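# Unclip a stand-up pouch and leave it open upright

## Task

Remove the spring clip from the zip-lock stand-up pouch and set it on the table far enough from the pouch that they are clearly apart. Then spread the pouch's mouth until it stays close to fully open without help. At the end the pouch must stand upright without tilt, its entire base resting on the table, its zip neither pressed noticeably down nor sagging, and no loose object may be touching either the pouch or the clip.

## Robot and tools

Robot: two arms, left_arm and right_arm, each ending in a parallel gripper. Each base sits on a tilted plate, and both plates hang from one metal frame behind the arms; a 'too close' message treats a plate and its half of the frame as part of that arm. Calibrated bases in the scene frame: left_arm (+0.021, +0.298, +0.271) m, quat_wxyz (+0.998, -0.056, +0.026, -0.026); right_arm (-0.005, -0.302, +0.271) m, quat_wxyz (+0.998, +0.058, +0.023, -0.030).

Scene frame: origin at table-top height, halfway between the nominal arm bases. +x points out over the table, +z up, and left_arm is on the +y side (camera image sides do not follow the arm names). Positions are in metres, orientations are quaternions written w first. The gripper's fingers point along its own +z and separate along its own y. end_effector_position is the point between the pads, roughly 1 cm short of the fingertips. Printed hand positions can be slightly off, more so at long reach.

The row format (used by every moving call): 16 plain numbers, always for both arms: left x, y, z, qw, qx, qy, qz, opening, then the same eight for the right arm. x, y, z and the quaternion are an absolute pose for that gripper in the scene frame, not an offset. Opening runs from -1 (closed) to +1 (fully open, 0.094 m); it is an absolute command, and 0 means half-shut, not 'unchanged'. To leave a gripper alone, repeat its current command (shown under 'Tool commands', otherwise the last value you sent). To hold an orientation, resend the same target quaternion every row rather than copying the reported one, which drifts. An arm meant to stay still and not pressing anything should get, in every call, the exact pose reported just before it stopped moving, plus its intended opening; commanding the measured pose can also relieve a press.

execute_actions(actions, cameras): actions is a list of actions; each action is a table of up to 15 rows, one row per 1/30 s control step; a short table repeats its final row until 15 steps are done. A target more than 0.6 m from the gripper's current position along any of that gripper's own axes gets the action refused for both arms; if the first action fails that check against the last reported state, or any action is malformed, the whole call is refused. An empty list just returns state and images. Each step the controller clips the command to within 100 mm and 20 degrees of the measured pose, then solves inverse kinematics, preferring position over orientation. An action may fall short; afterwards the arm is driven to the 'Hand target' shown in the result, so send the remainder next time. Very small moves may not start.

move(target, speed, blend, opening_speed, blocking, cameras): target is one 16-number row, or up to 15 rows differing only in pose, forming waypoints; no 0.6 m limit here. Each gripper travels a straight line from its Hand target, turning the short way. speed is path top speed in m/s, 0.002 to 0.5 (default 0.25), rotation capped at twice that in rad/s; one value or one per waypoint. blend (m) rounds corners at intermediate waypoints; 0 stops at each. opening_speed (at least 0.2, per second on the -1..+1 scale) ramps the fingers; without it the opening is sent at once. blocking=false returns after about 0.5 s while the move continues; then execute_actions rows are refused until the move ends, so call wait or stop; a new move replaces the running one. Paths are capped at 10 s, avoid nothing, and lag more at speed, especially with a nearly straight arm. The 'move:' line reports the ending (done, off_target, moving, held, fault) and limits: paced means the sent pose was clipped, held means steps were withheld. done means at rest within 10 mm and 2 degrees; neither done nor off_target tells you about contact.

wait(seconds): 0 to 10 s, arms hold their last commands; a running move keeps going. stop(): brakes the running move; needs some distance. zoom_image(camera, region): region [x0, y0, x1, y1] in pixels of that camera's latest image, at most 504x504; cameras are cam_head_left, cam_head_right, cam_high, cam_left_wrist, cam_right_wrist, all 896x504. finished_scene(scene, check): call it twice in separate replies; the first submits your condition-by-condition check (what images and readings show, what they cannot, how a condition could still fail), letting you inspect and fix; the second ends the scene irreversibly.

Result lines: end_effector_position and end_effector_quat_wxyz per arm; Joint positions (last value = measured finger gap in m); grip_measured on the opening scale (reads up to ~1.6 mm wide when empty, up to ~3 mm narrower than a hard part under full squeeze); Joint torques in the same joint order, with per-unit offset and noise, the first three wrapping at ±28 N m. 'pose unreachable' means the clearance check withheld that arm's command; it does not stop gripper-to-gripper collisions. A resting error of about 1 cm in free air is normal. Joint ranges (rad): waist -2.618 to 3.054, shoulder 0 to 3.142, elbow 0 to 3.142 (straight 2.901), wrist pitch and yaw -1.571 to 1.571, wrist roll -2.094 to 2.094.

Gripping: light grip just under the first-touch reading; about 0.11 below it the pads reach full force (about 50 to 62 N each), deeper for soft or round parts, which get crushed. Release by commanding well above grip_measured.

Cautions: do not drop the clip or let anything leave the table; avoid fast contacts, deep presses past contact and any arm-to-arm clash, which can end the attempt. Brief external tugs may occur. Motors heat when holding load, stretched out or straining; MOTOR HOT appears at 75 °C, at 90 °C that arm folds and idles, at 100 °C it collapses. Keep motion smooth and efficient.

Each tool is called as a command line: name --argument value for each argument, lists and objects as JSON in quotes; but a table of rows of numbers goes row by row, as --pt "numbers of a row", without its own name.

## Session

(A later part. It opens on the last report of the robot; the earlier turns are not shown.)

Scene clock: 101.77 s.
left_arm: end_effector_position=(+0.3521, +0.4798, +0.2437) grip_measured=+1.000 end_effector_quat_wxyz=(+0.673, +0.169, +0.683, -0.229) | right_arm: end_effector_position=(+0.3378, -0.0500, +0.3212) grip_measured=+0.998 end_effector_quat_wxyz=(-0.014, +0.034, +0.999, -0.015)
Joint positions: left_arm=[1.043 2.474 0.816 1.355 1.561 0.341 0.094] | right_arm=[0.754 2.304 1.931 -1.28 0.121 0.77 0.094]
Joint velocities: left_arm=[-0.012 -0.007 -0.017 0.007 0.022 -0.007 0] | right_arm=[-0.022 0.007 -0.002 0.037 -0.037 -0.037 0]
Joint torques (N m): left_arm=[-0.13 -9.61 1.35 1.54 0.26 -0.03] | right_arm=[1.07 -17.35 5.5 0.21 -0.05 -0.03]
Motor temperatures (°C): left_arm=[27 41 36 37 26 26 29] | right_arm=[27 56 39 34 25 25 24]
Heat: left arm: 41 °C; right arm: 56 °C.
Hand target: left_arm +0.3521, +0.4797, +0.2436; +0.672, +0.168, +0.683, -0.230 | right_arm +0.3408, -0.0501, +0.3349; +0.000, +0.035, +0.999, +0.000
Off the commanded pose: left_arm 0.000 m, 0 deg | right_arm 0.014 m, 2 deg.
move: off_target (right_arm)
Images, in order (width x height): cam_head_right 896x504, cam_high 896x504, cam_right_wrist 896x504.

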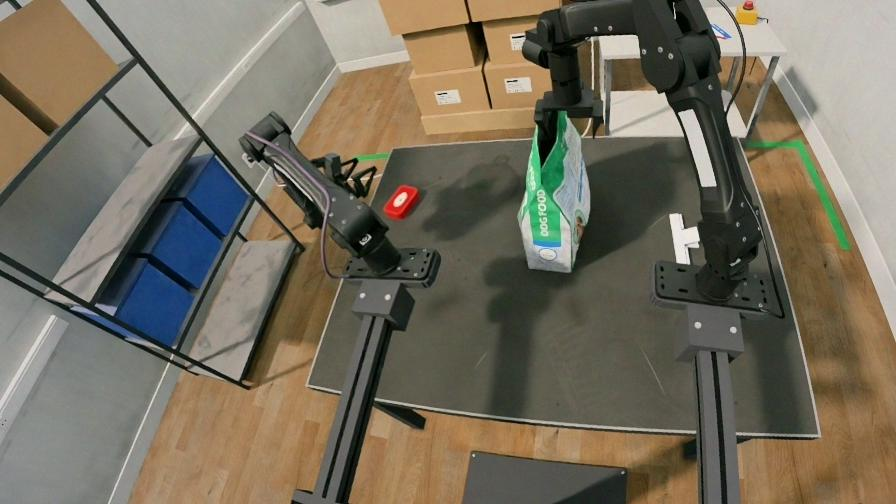

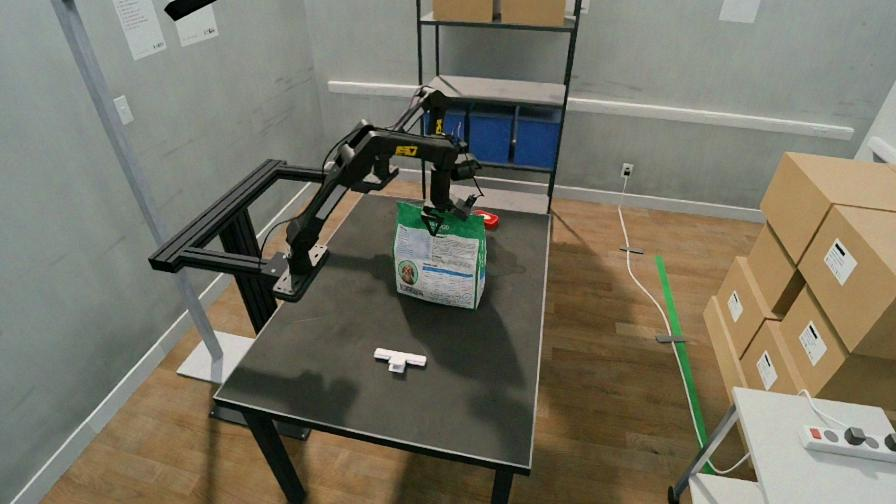

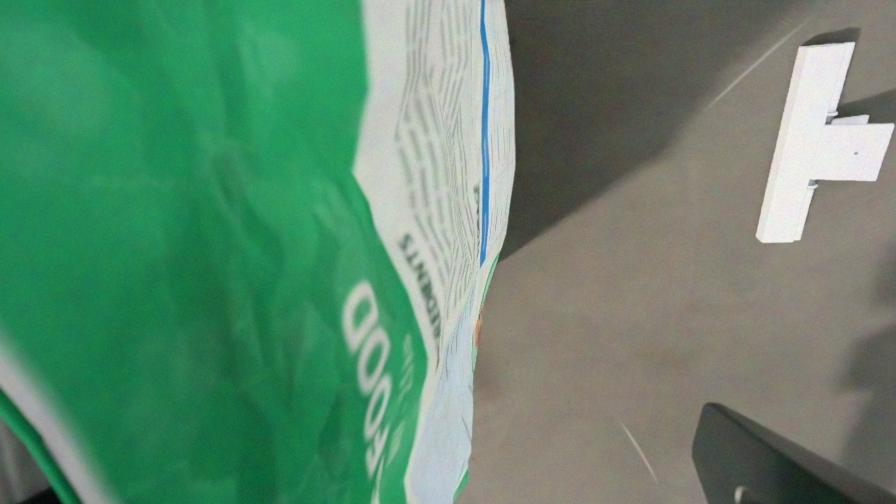

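move --pt "0.3521 0.4797 0.2436 0.673 0.168 0.683 -0.230 1 0.34 -0.03 0.345 0 0.035 0.9994 0 1" --pt "0.3521 0.4797 0.2436 0.673 0.168 0.683 -0.230 1 0.34 -0.03 0.41 0.05 0.035 0.9994 0 1" --speed 0.1 --cameras '["cam_right_wrist"]'

move --target '[0.3521,0.4797,0.2436,0.673,0.168,0.683,-0.230,1,0.335,-0.015,0.395,0.03,0.035,0.9994,0,-1]' --speed 0.1 --cameras '["cam_right_wrist"]'

Scene clock: 103.77 s.
left_arm: end_effector_position=(+0.3521, +0.4798, +0.2437) grip_measured=+1.000 end_effector_quat_wxyz=(+0.673, +0.169, +0.683, -0.229) | right_arm: end_effector_position=(+0.3364, -0.0298, +0.3886) grip_measured=+0.998 end_effector_quat_wxyz=(+0.027, +0.033, +0.999, -0.011)
Joint positions: left_arm=[1.043 2.474 0.816 1.355 1.561 0.341 0.094] | right_arm=[0.828 2.302 2.181 -1.477 0.167 0.832 0.094]
Joint velocities: left_arm=[-0.012 -0.002 -0.027 0.007 0.051 0.022 0] | right_arm=[-0.022 0.002 -0.017 0.051 0.037 0.051 0.001]
Joint torques (N m): left_arm=[-0.17 -9.58 1.37 1.55 0.27 -0.02] | right_arm=[1.77 -16.96 8.38 0.12 0.2 0.08]
Motor temperatures (°C): left_arm=[27 41 36 37 26 26 29] | right_arm=[27 57 39 34 24 25 24]
Heat: left arm: 41 °C; right arm: 57 °C.
Hand target: left_arm +0.3521, +0.4797, +0.2436; +0.672, +0.168, +0.683, -0.230 | right_arm +0.3387, -0.0305, +0.4097; +0.050, +0.035, +0.998, +0.000
Off the commanded pose: left_arm 0.000 m, 0 deg | right_arm 0.022 m, 3 deg.
move: off_target (right_arm)
Images, in order (width x height): cam_right_wrist 896x504.

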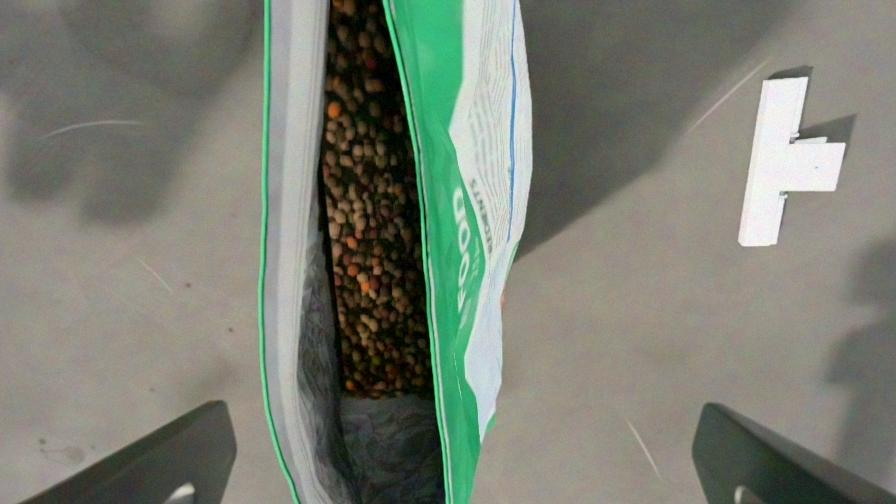

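Scene clock: 104.77 s.
left_arm: end_effector_position=(+0.3521, +0.4798, +0.2437) grip_measured=+1.000 end_effector_quat_wxyz=(+0.673, +0.169, +0.683, -0.229) | right_arm: end_effector_position=(+0.3371, -0.0202, +0.3987) grip_measured=-0.994 end_effector_quat_wxyz=(+0.036, +0.037, +0.999, +0.002)
Joint positions: left_arm=[1.043 2.474 0.816 1.355 1.561 0.341 0.094] | right_arm=[0.842 2.311 2.233 -1.492 0.163 0.853 0]
Joint velocities: left_arm=[0.007 0.012 0.002 0.022 -0.007 0.022 0] | right_arm=[0.012 -0.007 0.012 -0.081 0.066 0.037 0.001]
Joint torques (N m): left_arm=[-0.16 -9.59 1.36 1.54 0.27 -0.02] | right_arm=[1.8 -11.99 8.39 0.19 -0.04 0.08]
Motor temperatures (°C): left_arm=[27 41 36 37 26 26 29] | right_arm=[27 56 39 34 24 25 24]
Heat: left arm: 41 °C; right arm: 56 °C.
Hand target: left_arm +0.3521, +0.4797, +0.2436; +0.672, +0.168, +0.683, -0.230 | right_arm +0.3346, -0.0152, +0.3948; +0.030, +0.035, +0.999, +0.000
Off the commanded pose: left_arm 0.000 m, 0 deg | right_arm 0.007 m, 1 deg.
move: done
Images, in order (width x height): cam_right_wrist 896x504.

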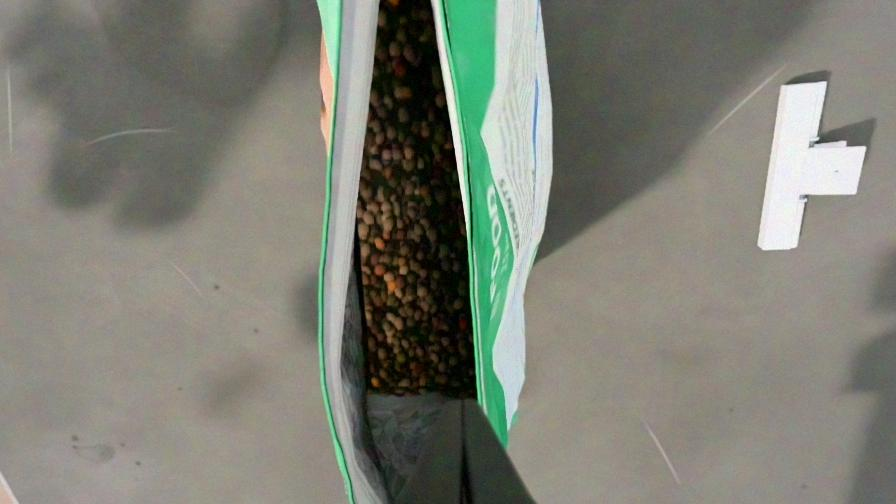

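move --pt "0.3521 0.4797 0.2436 0.673 0.168 0.683 -0.230 1 0.34 -0.005 0.385 0.02 0.035 0.9994 0 -1" --pt "0.3521 0.4797 0.2436 0.673 0.168 0.683 -0.230 1 0.34 -0.005 0.335 0 0.035 0.9994 0 -1" --speed 0.1 --cameras '["cam_right_wrist"]'

move --target '[0.3521,0.4797,0.2436,0.673,0.168,0.683,-0.230,1,0.34,-0.008,0.335,0,0.035,0.9994,0,1]' --opening_speed 0.6 --cameras '["cam_right_wrist"]'

Scene clock: 106.33 s.
left_arm: end_effector_position=(+0.3521, +0.4798, +0.2437) grip_measured=+1.000 end_effector_quat_wxyz=(+0.673, +0.169, +0.683, -0.229) | right_arm: end_effector_position=(+0.3408, -0.0056, +0.3454) grip_measured=-0.994 end_effector_quat_wxyz=(+0.009, +0.037, +0.999, +0.004)
Joint positions: left_arm=[1.043 2.474 0.816 1.355 1.561 0.341 0.094] | right_arm=[0.83 2.395 2.166 -1.375 0.121 0.845 0]
Joint velocities: left_arm=[0.002 -0.007 -0.007 -0.022 -0.051 -0.007 0] | right_arm=[-0.002 0.002 -0.007 0.007 -0.037 -0.007 0.001]
Joint torques (N m): left_arm=[-0.14 -9.59 1.37 1.55 0.27 -0.03] | right_arm=[1.06 -12.94 5.98 0.33 -0.09 -0.02]
Motor temperatures (°C): left_arm=[27 42 36 37 26 26 29] | right_arm=[27 56 39 34 24 25 24]
Heat: left arm: 42 °C; right arm: 56 °C.
Hand target: left_arm +0.3521, +0.4797, +0.2436; +0.672, +0.168, +0.683, -0.230 | right_arm +0.3399, -0.0049, +0.3351; +0.000, +0.035, +0.999, +0.000
Off the commanded pose: left_arm 0.000 m, 0 deg | right_arm 0.010 m, 1 deg.
move: done
Images, in order (width x height): cam_right_wrist 896x504.

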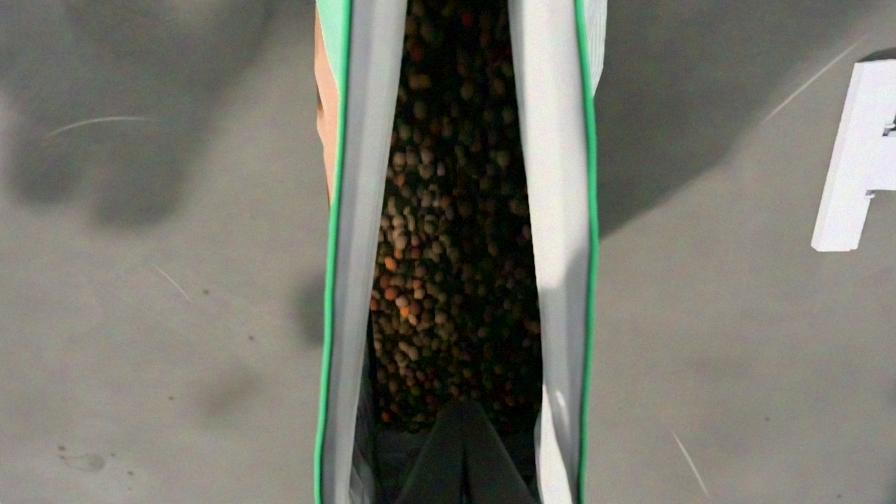

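Scene clock: 109.87 s.
left_arm: end_effector_position=(+0.3521, +0.4798, +0.2437) grip_measured=+1.000 end_effector_quat_wxyz=(+0.673, +0.169, +0.683, -0.229) | right_arm: end_effector_position=(+0.3409, -0.0065, +0.3414) grip_measured=+0.998 end_effector_quat_wxyz=(+0.007, +0.036, +0.999, +0.003)
Joint positions: left_arm=[1.043 2.474 0.816 1.355 1.561 0.341 0.094] | right_arm=[0.826 2.395 2.151 -1.363 0.119 0.84 0.094]
Joint velocities: left_arm=[0.002 0.002 -0.002 0.007 -0.022 0.037 0] | right_arm=[-0.002 -0.002 -0.012 0.007 0.022 0.022 0]
Joint torques (N m): left_arm=[-0.17 -9.58 1.35 1.55 0.26 -0.02] | right_arm=[0.88 -13.91 5.65 0.3 -0.06 -0.01]
Motor temperatures (°C): left_arm=[27 42 36 36 26 26 29] | right_arm=[27 57 39 33 24 25 24]
Heat: left arm: 42 °C; right arm: 57 °C.
Hand target: left_arm +0.3521, +0.4797, +0.2436; +0.672, +0.168, +0.683, -0.230 | right_arm +0.3401, -0.0080, +0.3350; +0.000, +0.035, +0.999, +0.000
Off the commanded pose: left_arm 0.000 m, 0 deg | right_arm 0.007 m, 1 deg.
move: done
Images, in order (width x height): cam_right_wrist 896x504.

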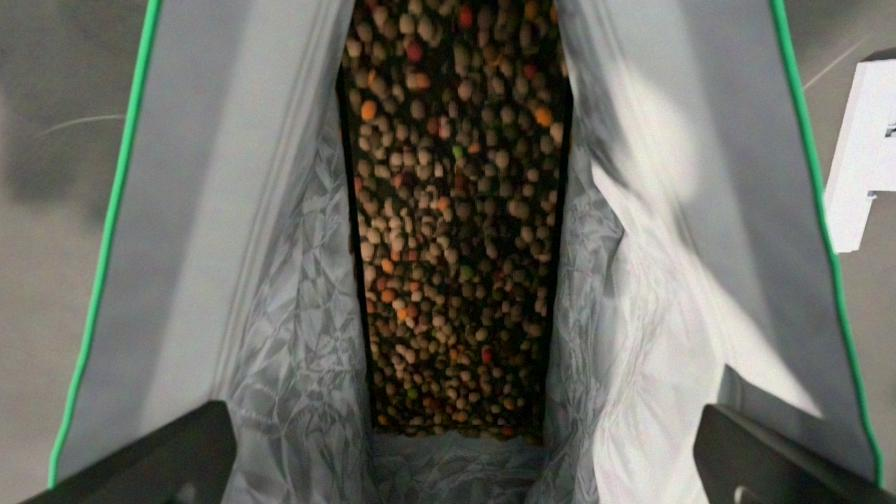

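Swing both ways.

move --target '[0.3521,0.4797,0.2436,0.673,0.168,0.683,-0.230,1,0.34,-0.045,0.345,0,0.035,0.9994,0,1]' --speed 0.06 --cameras '["cam_right_wrist","cam_head_right"]'

move --target '[0.3521,0.4797,0.2436,0.673,0.168,0.683,-0.230,1,0.34,0.03,0.342,0,0.035,0.9994,0,1]' --speed 0.06 --cameras '["cam_right_wrist","cam_head_right"]'

Scene clock: 111.27 s.
left_arm: end_effector_position=(+0.3521, +0.4798, +0.2437) grip_measured=+1.000 end_effector_quat_wxyz=(+0.673, +0.169, +0.683, -0.229) | right_arm: end_effector_position=(+0.3399, -0.0383, +0.3327) grip_measured=+0.998 end_effector_quat_wxyz=(-0.008, +0.034, +0.999, -0.003)
Joint positions: left_arm=[1.043 2.474 0.816 1.355 1.561 0.341 0.094] | right_arm=[0.77 2.317 1.995 -1.309 0.11 0.782 0.094]
Joint velocities: left_arm=[-0.002 -0.017 0.007 -0.037 -0.007 -0.022 0] | right_arm=[-0.007 -0.022 -0.012 -0.081 -0.037 0.037 0]
Joint torques (N m): left_arm=[-0.14 -9.57 1.35 1.55 0.25 -0.03] | right_arm=[0.75 -17.33 5.27 0.06 0.05 -0.04]
Motor temperatures (°C): left_arm=[27 42 36 36 26 26 29] | right_arm=[27 58 39 33 24 25 24]
Heat: left arm: 42 °C; right arm: 58 °C.
Hand target: left_arm +0.3521, +0.4797, +0.2436; +0.672, +0.168, +0.683, -0.230 | right_arm +0.3408, -0.0449, +0.3448; +0.000, +0.035, +0.999, +0.000
Off the commanded pose: left_arm 0.000 m, 0 deg | right_arm 0.014 m, 1 deg.
move: off_target (right_arm)
Images, in order (width x height): cam_head_right 896x504, cam_right_wrist 896x504.

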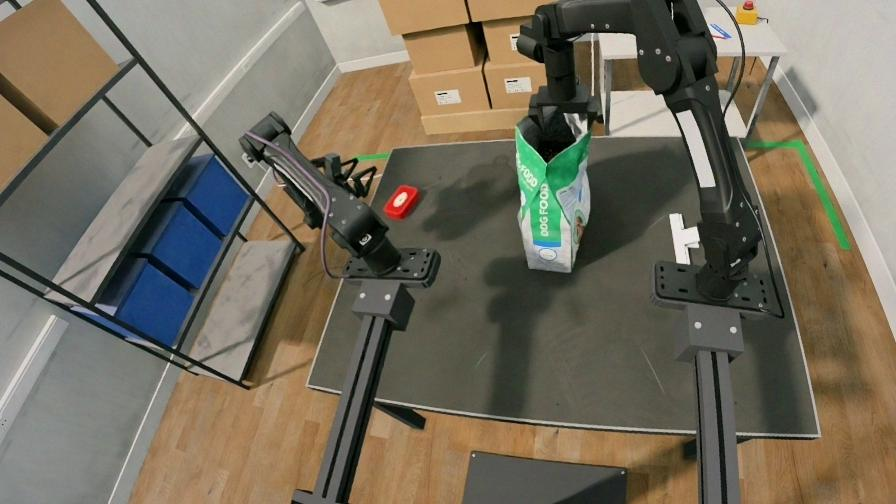

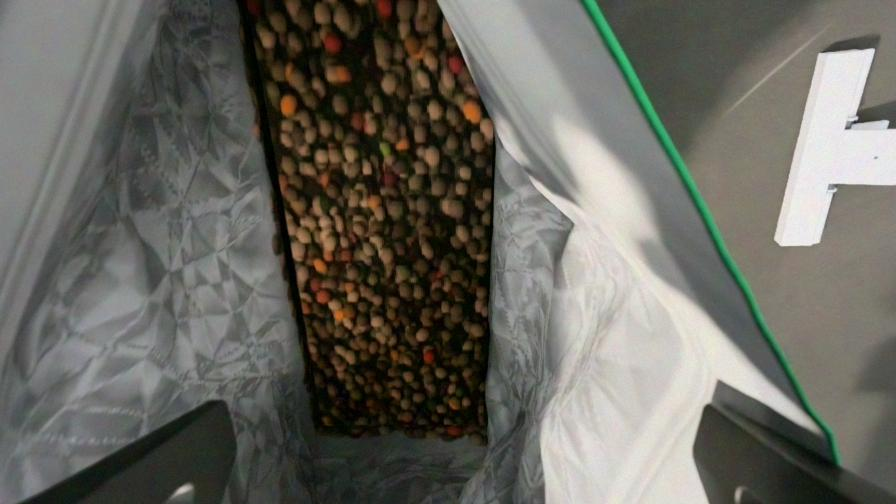

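Scene clock: 113.17 s.
left_arm: end_effector_position=(+0.3521, +0.4798, +0.2437) grip_measured=+1.000 end_effector_quat_wxyz=(+0.673, +0.169, +0.683, -0.229) | right_arm: end_effector_position=(+0.3406, +0.0208, +0.3483) grip_measured=+0.998 end_effector_quat_wxyz=(+0.000, +0.040, +0.999, +0.001)
Joint positions: left_arm=[1.043 2.474 0.816 1.355 1.561 0.341 0.094] | right_arm=[0.866 2.549 2.446 -1.521 0.111 0.89 0.094]
Joint velocities: left_arm=[0.002 0.022 -0.007 -0.037 -0.022 0.037 0] | right_arm=[0.007 0.017 -0.002 0.051 -0.022 0.022 0]
Joint torques (N m): left_arm=[-0.14 -9.57 1.36 1.54 0.26 -0.02] | right_arm=[2.43 -13.16 8.46 0.26 -0.01 0.07]
Motor temperatures (°C): left_arm=[27 42 36 36 26 26 29] | right_arm=[27 57 39 33 24 25 24]
Heat: left arm: 42 °C; right arm: 57 °C.
Hand target: left_arm +0.3521, +0.4797, +0.2436; +0.672, +0.168, +0.683, -0.230 | right_arm +0.3381, +0.0294, +0.3418; +0.001, +0.035, +0.999, +0.000
Off the commanded pose: left_arm 0.000 m, 0 deg | right_arm 0.011 m, 1 deg.
move: off_target (right_arm)
Images, in order (width x height): cam_head_right 896x504, cam_right_wrist 896x504.

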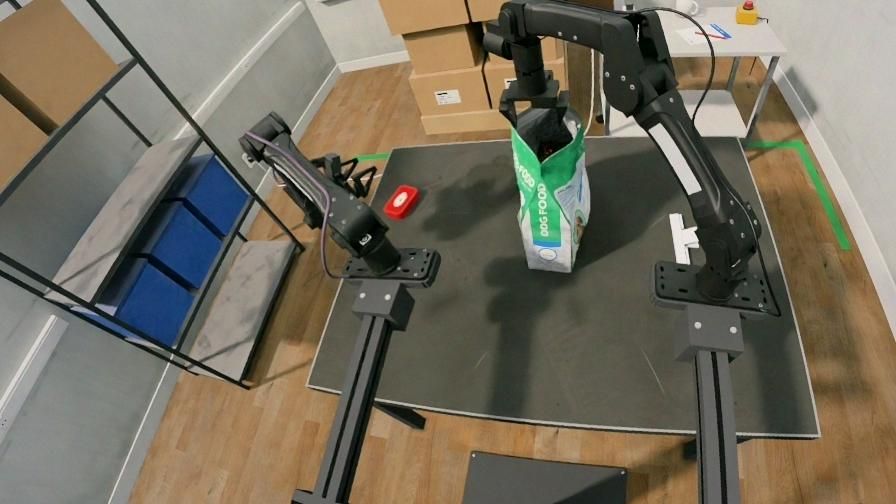

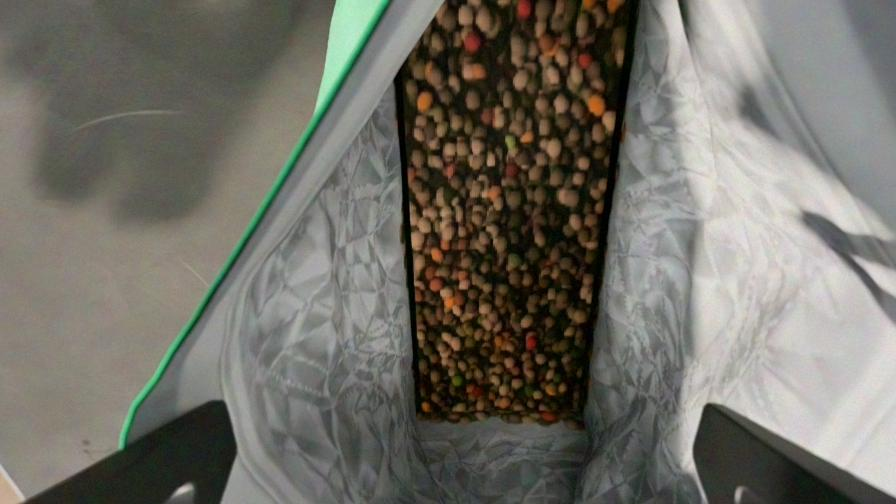

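move --target '[0.3521,0.4797,0.2436,0.673,0.168,0.683,-0.230,1,0.34,-0.008,0.345,0,0.035,0.9994,0,1]' --speed 0.08 --cameras '[]'

move --pt "0.3521 0.4797 0.2436 0.673 0.168 0.683 -0.230 1 0.34 -0.01 0.345 0 0.035 0.9994 0 -0.2" --pt "0.3521 0.4797 0.2436 0.673 0.168 0.683 -0.230 1 0.335 -0.015 0.425 0.1 0.035 0.9944 0 -0.2" --speed 0.1

Scene clock: 114.43 s.
left_arm: end_effector_position=(+0.3521, +0.4798, +0.2437) grip_measured=+1.000 end_effector_quat_wxyz=(+0.673, +0.169, +0.683, -0.229) | right_arm: end_effector_position=(+0.3374, -0.0074, +0.3317) grip_measured=+0.998 end_effector_quat_wxyz=(-0.014, +0.035, +0.999, -0.012)
Joint positions: left_arm=[1.043 2.474 0.816 1.355 1.561 0.341 0.094] | right_arm=[0.825 2.447 2.203 -1.415 0.111 0.843 0.094]
Joint velocities: left_arm=[0.017 0.002 0.007 0.051 0.022 -0.007 0] | right_arm=[-0.017 -0.007 0.007 -0.007 0.051 0.007 0]
Joint torques (N m): left_arm=[-0.14 -9.57 1.35 1.55 0.27 -0.04] | right_arm=[1.16 -18.07 5.52 0.23 0.01 -0.04]
Motor temperatures (°C): left_arm=[27 42 36 36 26 26 29] | right_arm=[27 57 39 33 24 25 24]
Heat: left arm: 42 °C; right arm: 57 °C.
Hand target: left_arm +0.3521, +0.4797, +0.2436; +0.672, +0.168, +0.683, -0.230 | right_arm +0.3407, -0.0079, +0.3449; +0.000, +0.035, +0.999, +0.000
Off the commanded pose: left_arm 0.000 m, 0 deg | right_arm 0.014 m, 2 deg.
move: off_target (right_arm)
No camera images: "cameras" was empty.

Scene clock: 116.10 s.
left_arm: end_effector_position=(+0.3521, +0.4798, +0.2437) grip_measured=+1.000 end_effector_quat_wxyz=(+0.673, +0.169, +0.683, -0.229) | right_arm: end_effector_position=(+0.3327, -0.0141, +0.4035) grip_measured=-0.198 end_effector_quat_wxyz=(+0.078, +0.032, +0.996, -0.011)
Joint positions: left_arm=[1.043 2.474 0.816 1.355 1.561 0.341 0.094] | right_arm=[0.891 2.272 2.17 -1.44 0.243 0.884 0.038]
Joint velocities: left_arm=[0.022 -0.002 -0.007 -0.051 -0.022 -0.051 0] | right_arm=[-0.012 -0.002 -0.007 0.022 -0.051 0.037 0]
Joint torques (N m): left_arm=[-0.18 -9.58 1.39 1.54 0.27 -0.03] | right_arm=[1.72 -16.66 8.46 0.28 0.25 0.09]
Motor temperatures (°C): left_arm=[27 42 36 36 26 26 29] | right_arm=[27 58 39 33 24 25 24]
Heat: left arm: 42 °C; right arm: 58 °C.
Hand target: left_arm +0.3521, +0.4797, +0.2436; +0.672, +0.168, +0.683, -0.230 | right_arm +0.3347, -0.0154, +0.4248; +0.100, +0.036, +0.994, +0.000
Off the commanded pose: left_arm 0.000 m, 0 deg | right_arm 0.022 m, 3 deg.
move: off_target (right_arm)

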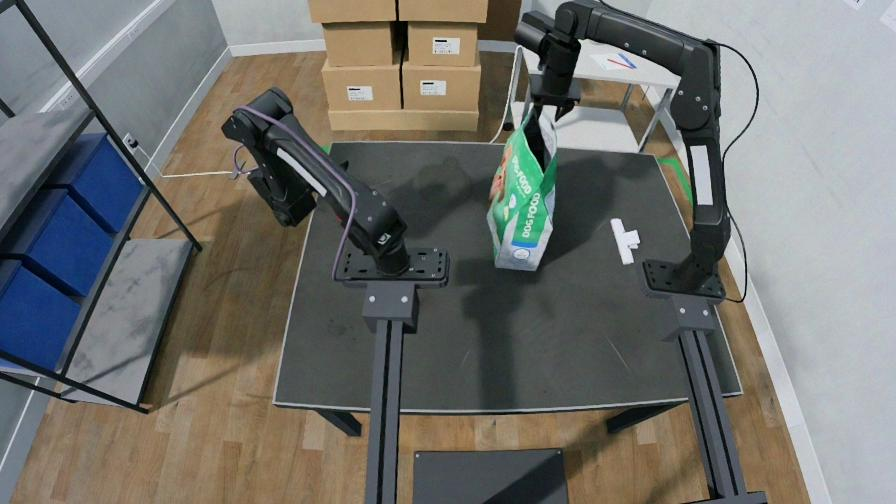

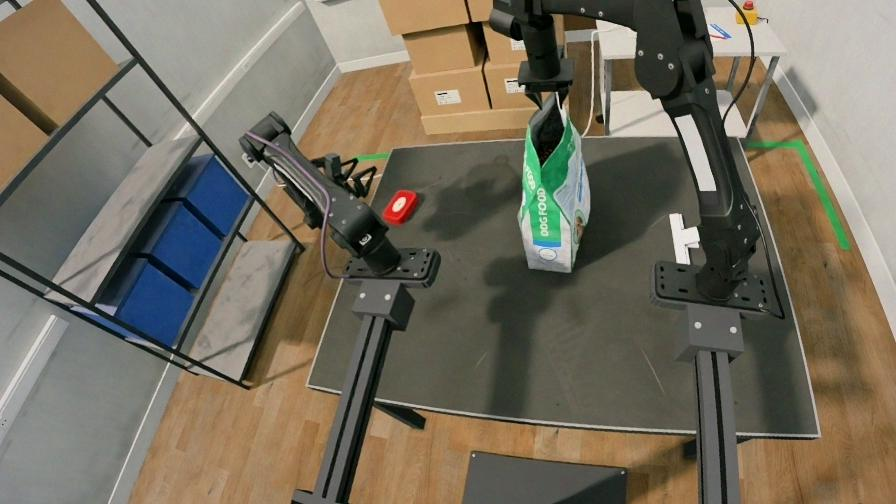

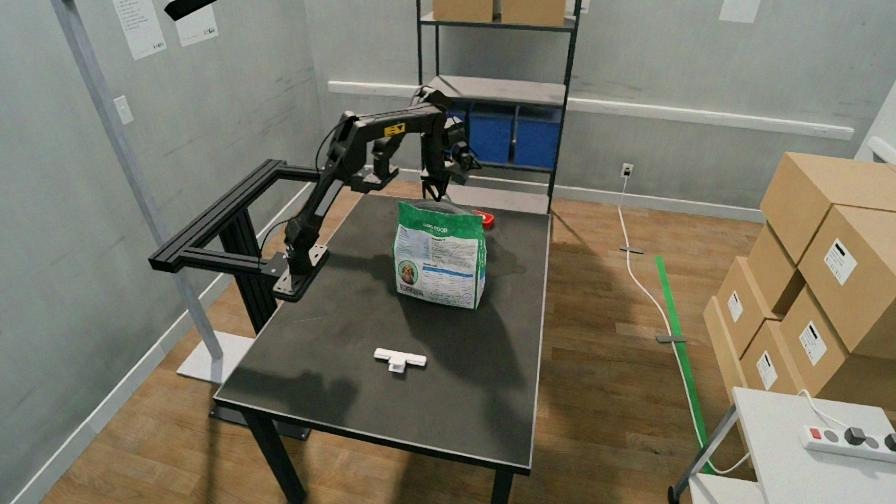

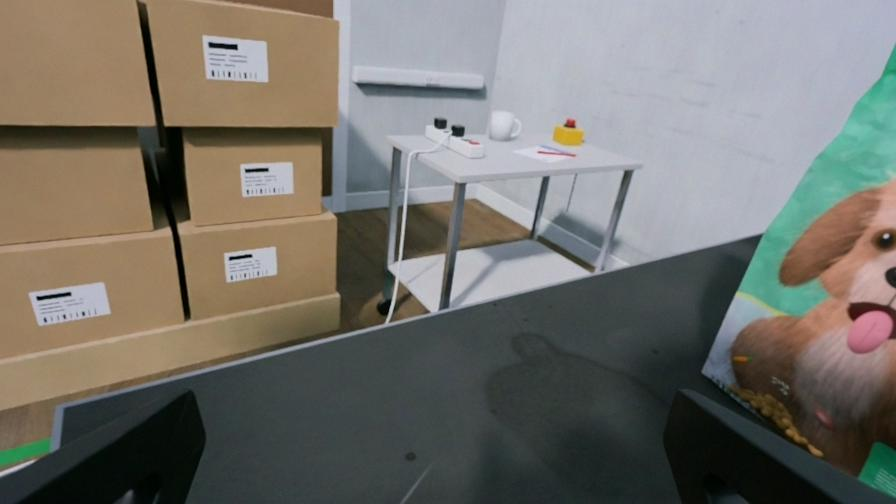

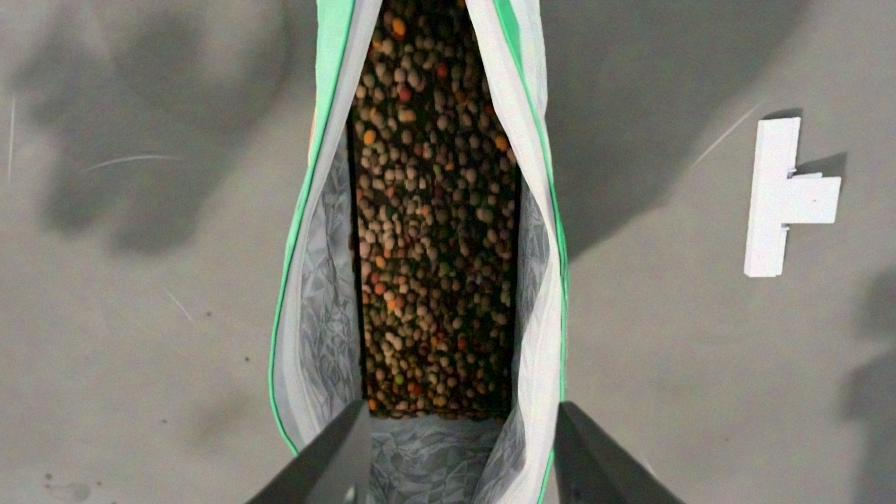

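move --pt "0.3521 0.4797 0.2436 0.673 0.168 0.683 -0.230 1 0.345 -0.008 0.39 0.03 0.035 0.9994 0 -0.3" --pt "0.3521 0.4797 0.2436 0.673 0.168 0.683 -0.230 1 0.345 -0.008 0.335 0 0.035 0.9994 0 -0.3" --speed 0.1 --cameras '["cam_right_wrist"]'

move --target '[0.3521,0.4797,0.2436,0.673,0.168,0.683,-0.230,1,0.345,-0.008,0.338,0,0.035,0.9994,0,1]' --opening_speed 0.8 --cameras '["cam_right_wrist"]'

move --target '[0.3521,0.4797,0.2436,0.673,0.168,0.683,-0.230,1,0.345,-0.065,0.35,0,0.035,0.9994,0,1]' --speed 0.06 --cameras '["cam_right_wrist","cam_head_right"]'

move --target '[0.3521,0.4797,0.2436,0.673,0.168,0.683,-0.230,1,0.345,0.05,0.342,0,0.035,0.9994,0,1]' --speed 0.06 --cameras '["cam_right_wrist","cam_head_right"]'

Scene clock: 118.57 s.
left_arm: end_effector_position=(+0.3521, +0.4798, +0.2437) grip_measured=+1.000 end_effector_quat_wxyz=(+0.673, +0.169, +0.683, -0.229) | right_arm: end_effector_position=(+0.3456, -0.0085, +0.3449) grip_measured=-0.298 end_effector_quat_wxyz=(+0.008, +0.037, +0.999, +0.003)
Joint positions: left_arm=[1.043 2.474 0.816 1.355 1.561 0.341 0.094] | right_arm=[0.818 2.404 2.183 -1.383 0.121 0.833 0.033]
Joint velocities: left_arm=[0.002 -0.007 0.002 -0.022 0.007 0.037 0] | right_arm=[-0.002 -0.012 0.017 -0.007 0.051 0.007 -0.001]
Joint torques (N m): left_arm=[-0.17 -9.61 1.39 1.55 0.27 -0.02] | right_arm=[1.03 -13.08 6 0.35 -0.06 -0.02]
Motor temperatures (°C): left_arm=[27 42 36 36 26 26 29] | right_arm=[27 58 39 33 24 25 24]
Heat: left arm: 42 °C; right arm: 58 °C.
Hand target: left_arm +0.3521, +0.4797, +0.2436; +0.672, +0.168, +0.683, -0.230 | right_arm +0.3449, -0.0078, +0.3349; +0.000, +0.035, +0.999, +0.000
Off the commanded pose: left_arm 0.000 m, 0 deg | right_arm 0.010 m, 1 deg.
move: done
Images, in order (width x height): cam_right_wrist 896x504.

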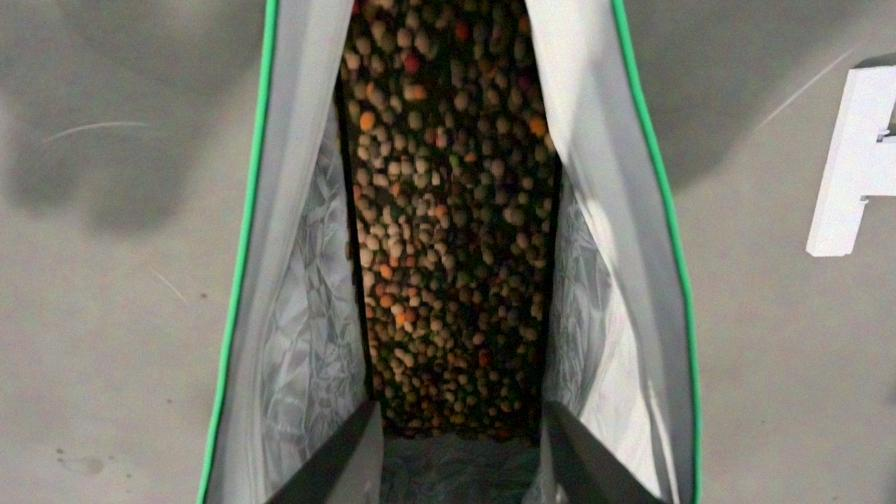

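Scene clock: 120.43 s.
left_arm: end_effector_position=(+0.3521, +0.4798, +0.2437) grip_measured=+1.000 end_effector_quat_wxyz=(+0.673, +0.169, +0.683, -0.229) | right_arm: end_effector_position=(+0.3455, -0.0084, +0.3449) grip_measured=+0.998 end_effector_quat_wxyz=(+0.008, +0.037, +0.999, +0.004)
Joint positions: left_arm=[1.043 2.474 0.816 1.355 1.561 0.341 0.094] | right_arm=[0.818 2.404 2.183 -1.383 0.12 0.833 0.094]
Joint velocities: left_arm=[0.002 -0.007 -0.012 -0.037 0.007 -0.007 0] | right_arm=[-0.002 0.012 0.007 0.037 -0.051 -0.066 -0.001]
Joint torques (N m): left_arm=[-0.17 -9.59 1.32 1.55 0.25 -0.02] | right_arm=[1.05 -13.15 6.97 0.21 -0.07 -0.02]
Motor temperatures (°C): left_arm=[27 42 36 36 26 26 29] | right_arm=[27 58 39 33 24 25 24]
Heat: left arm: 42 °C; right arm: 58 °C.
Hand target: left_arm +0.3521, +0.4797, +0.2436; +0.672, +0.168, +0.683, -0.230 | right_arm +0.3449, -0.0081, +0.3380; +0.000, +0.035, +0.999, +0.000
Off the commanded pose: left_arm 0.000 m, 0 deg | right_arm 0.007 m, 1 deg.
move: done
Images, in order (width x height): cam_right_wrist 896x504.

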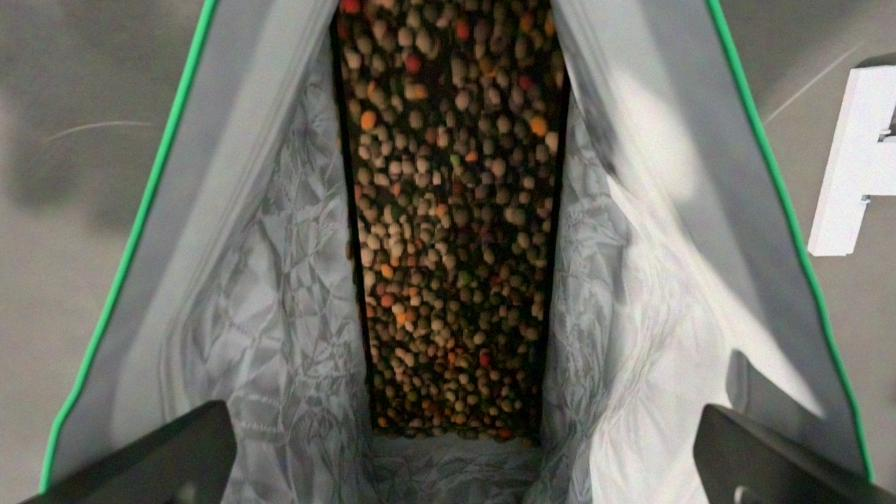

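Scene clock: 121.93 s.
left_arm: end_effector_position=(+0.3521, +0.4798, +0.2437) grip_measured=+1.000 end_effector_quat_wxyz=(+0.673, +0.169, +0.683, -0.229) | right_arm: end_effector_position=(+0.3447, -0.0567, +0.3359) grip_measured=+0.998 end_effector_quat_wxyz=(-0.011, +0.034, +0.999, -0.002)
Joint positions: left_arm=[1.043 2.474 0.816 1.355 1.561 0.341 0.094] | right_arm=[0.73 2.279 1.953 -1.303 0.106 0.742 0.094]
Joint velocities: left_arm=[0.012 -0.017 0.002 -0.007 -0.037 0.051 0] | right_arm=[-0.002 0.007 0.007 -0.037 -0.037 0.051 -0.001]
Joint torques (N m): left_arm=[-0.17 -9.59 1.36 1.55 0.26 -0.03] | right_arm=[0.61 -17.42 5.49 0.04 0.1 -0.03]
Motor temperatures (°C): left_arm=[27 42 36 36 26 26 29] | right_arm=[27 58 39 33 24 25 24]
Heat: left arm: 42 °C; right arm: 58 °C.
Hand target: left_arm +0.3521, +0.4797, +0.2436; +0.672, +0.168, +0.683, -0.230 | right_arm +0.3461, -0.0647, +0.3498; +0.000, +0.035, +0.999, +0.000
Off the commanded pose: left_arm 0.000 m, 0 deg | right_arm 0.016 m, 1 deg.
move: off_target (right_arm)
Images, in order (width x height): cam_head_right 896x504, cam_right_wrist 896x504.

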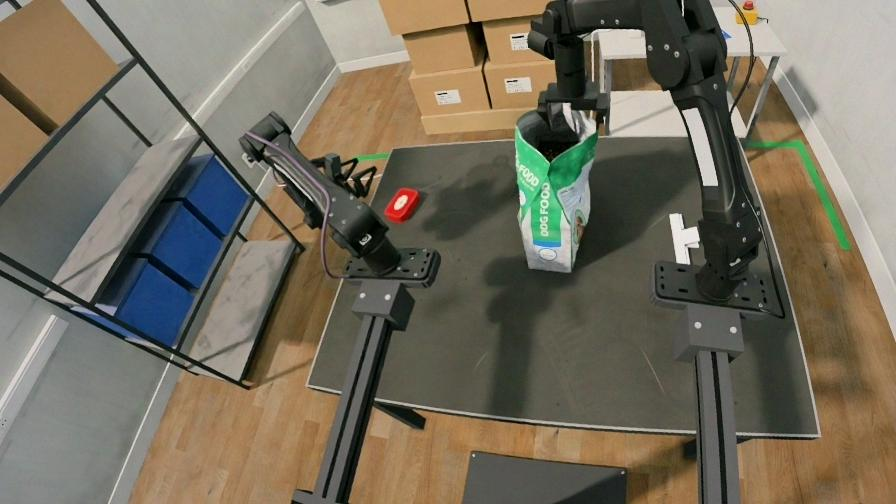

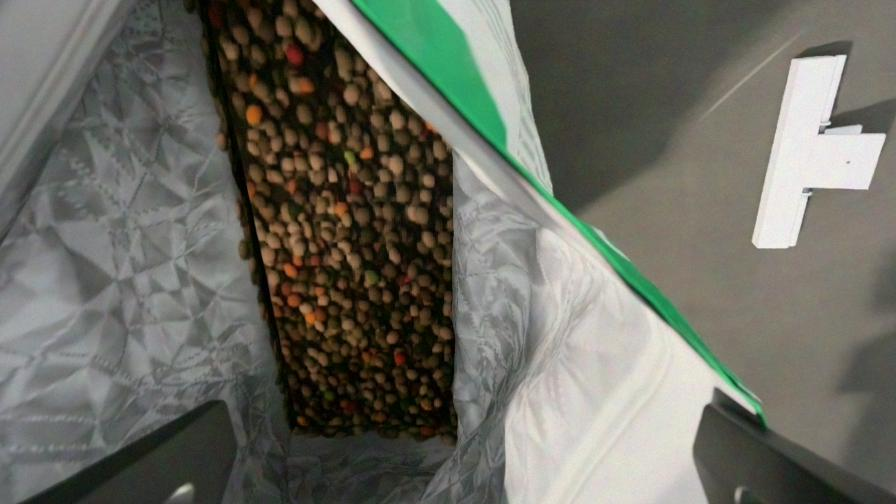

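Scene clock: 124.33 s.
left_arm: end_effector_position=(+0.3521, +0.4798, +0.2437) grip_measured=+1.000 end_effector_quat_wxyz=(+0.673, +0.169, +0.683, -0.229) | right_arm: end_effector_position=(+0.3450, +0.0382, +0.3475) grip_measured=+0.998 end_effector_quat_wxyz=(+0.008, +0.041, +0.999, +0.008)
Joint positions: left_arm=[1.043 2.474 0.816 1.355 1.561 0.341 0.094] | right_arm=[0.885 2.657 2.643 -1.591 0.113 0.908 0.094]
Joint velocities: left_arm=[-0.012 0.012 -0.017 0.022 0.037 0.066 0] | right_arm=[0.007 0.007 0.002 -0.051 0.007 0.037 -0.001]
Joint torques (N m): left_arm=[-0.18 -9.57 1.36 1.55 0.26 -0.03] | right_arm=[2.62 -13.79 8.42 0.38 -0.04 0.06]
Motor temperatures (°C): left_arm=[27 42 36 36 26 26 29] | right_arm=[27 57 39 33 24 25 24]
Heat: left arm: 42 °C; right arm: 57 °C.
Hand target: left_arm +0.3521, +0.4797, +0.2436; +0.672, +0.168, +0.683, -0.230 | right_arm +0.3419, +0.0488, +0.3413; +0.010, +0.035, +0.999, +0.011
Off the commanded pose: left_arm 0.000 m, 0 deg | right_arm 0.013 m, 1 deg.
joint read past its limit (right arm) — joint 4 (wrist pitch), lower limit.
joint sent to its limit (right arm) — joint 4 (wrist pitch), lower limit. The joint targets still meet the commanded pose.
move: off_target (right_arm)
Images, in order (width x height): cam_head_right 896x504, cam_right_wrist 896x504.

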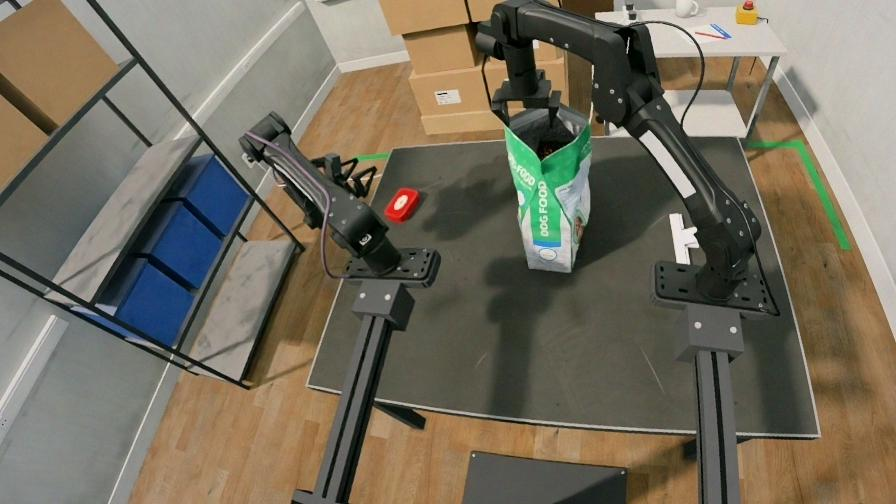

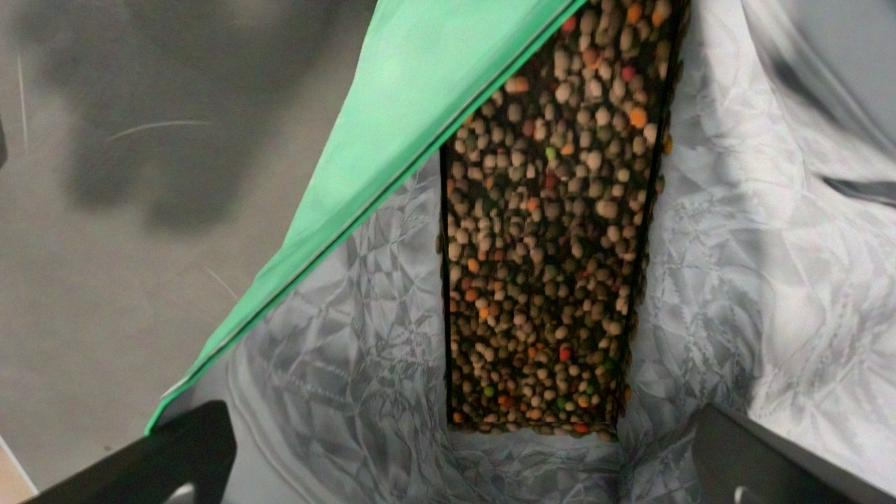

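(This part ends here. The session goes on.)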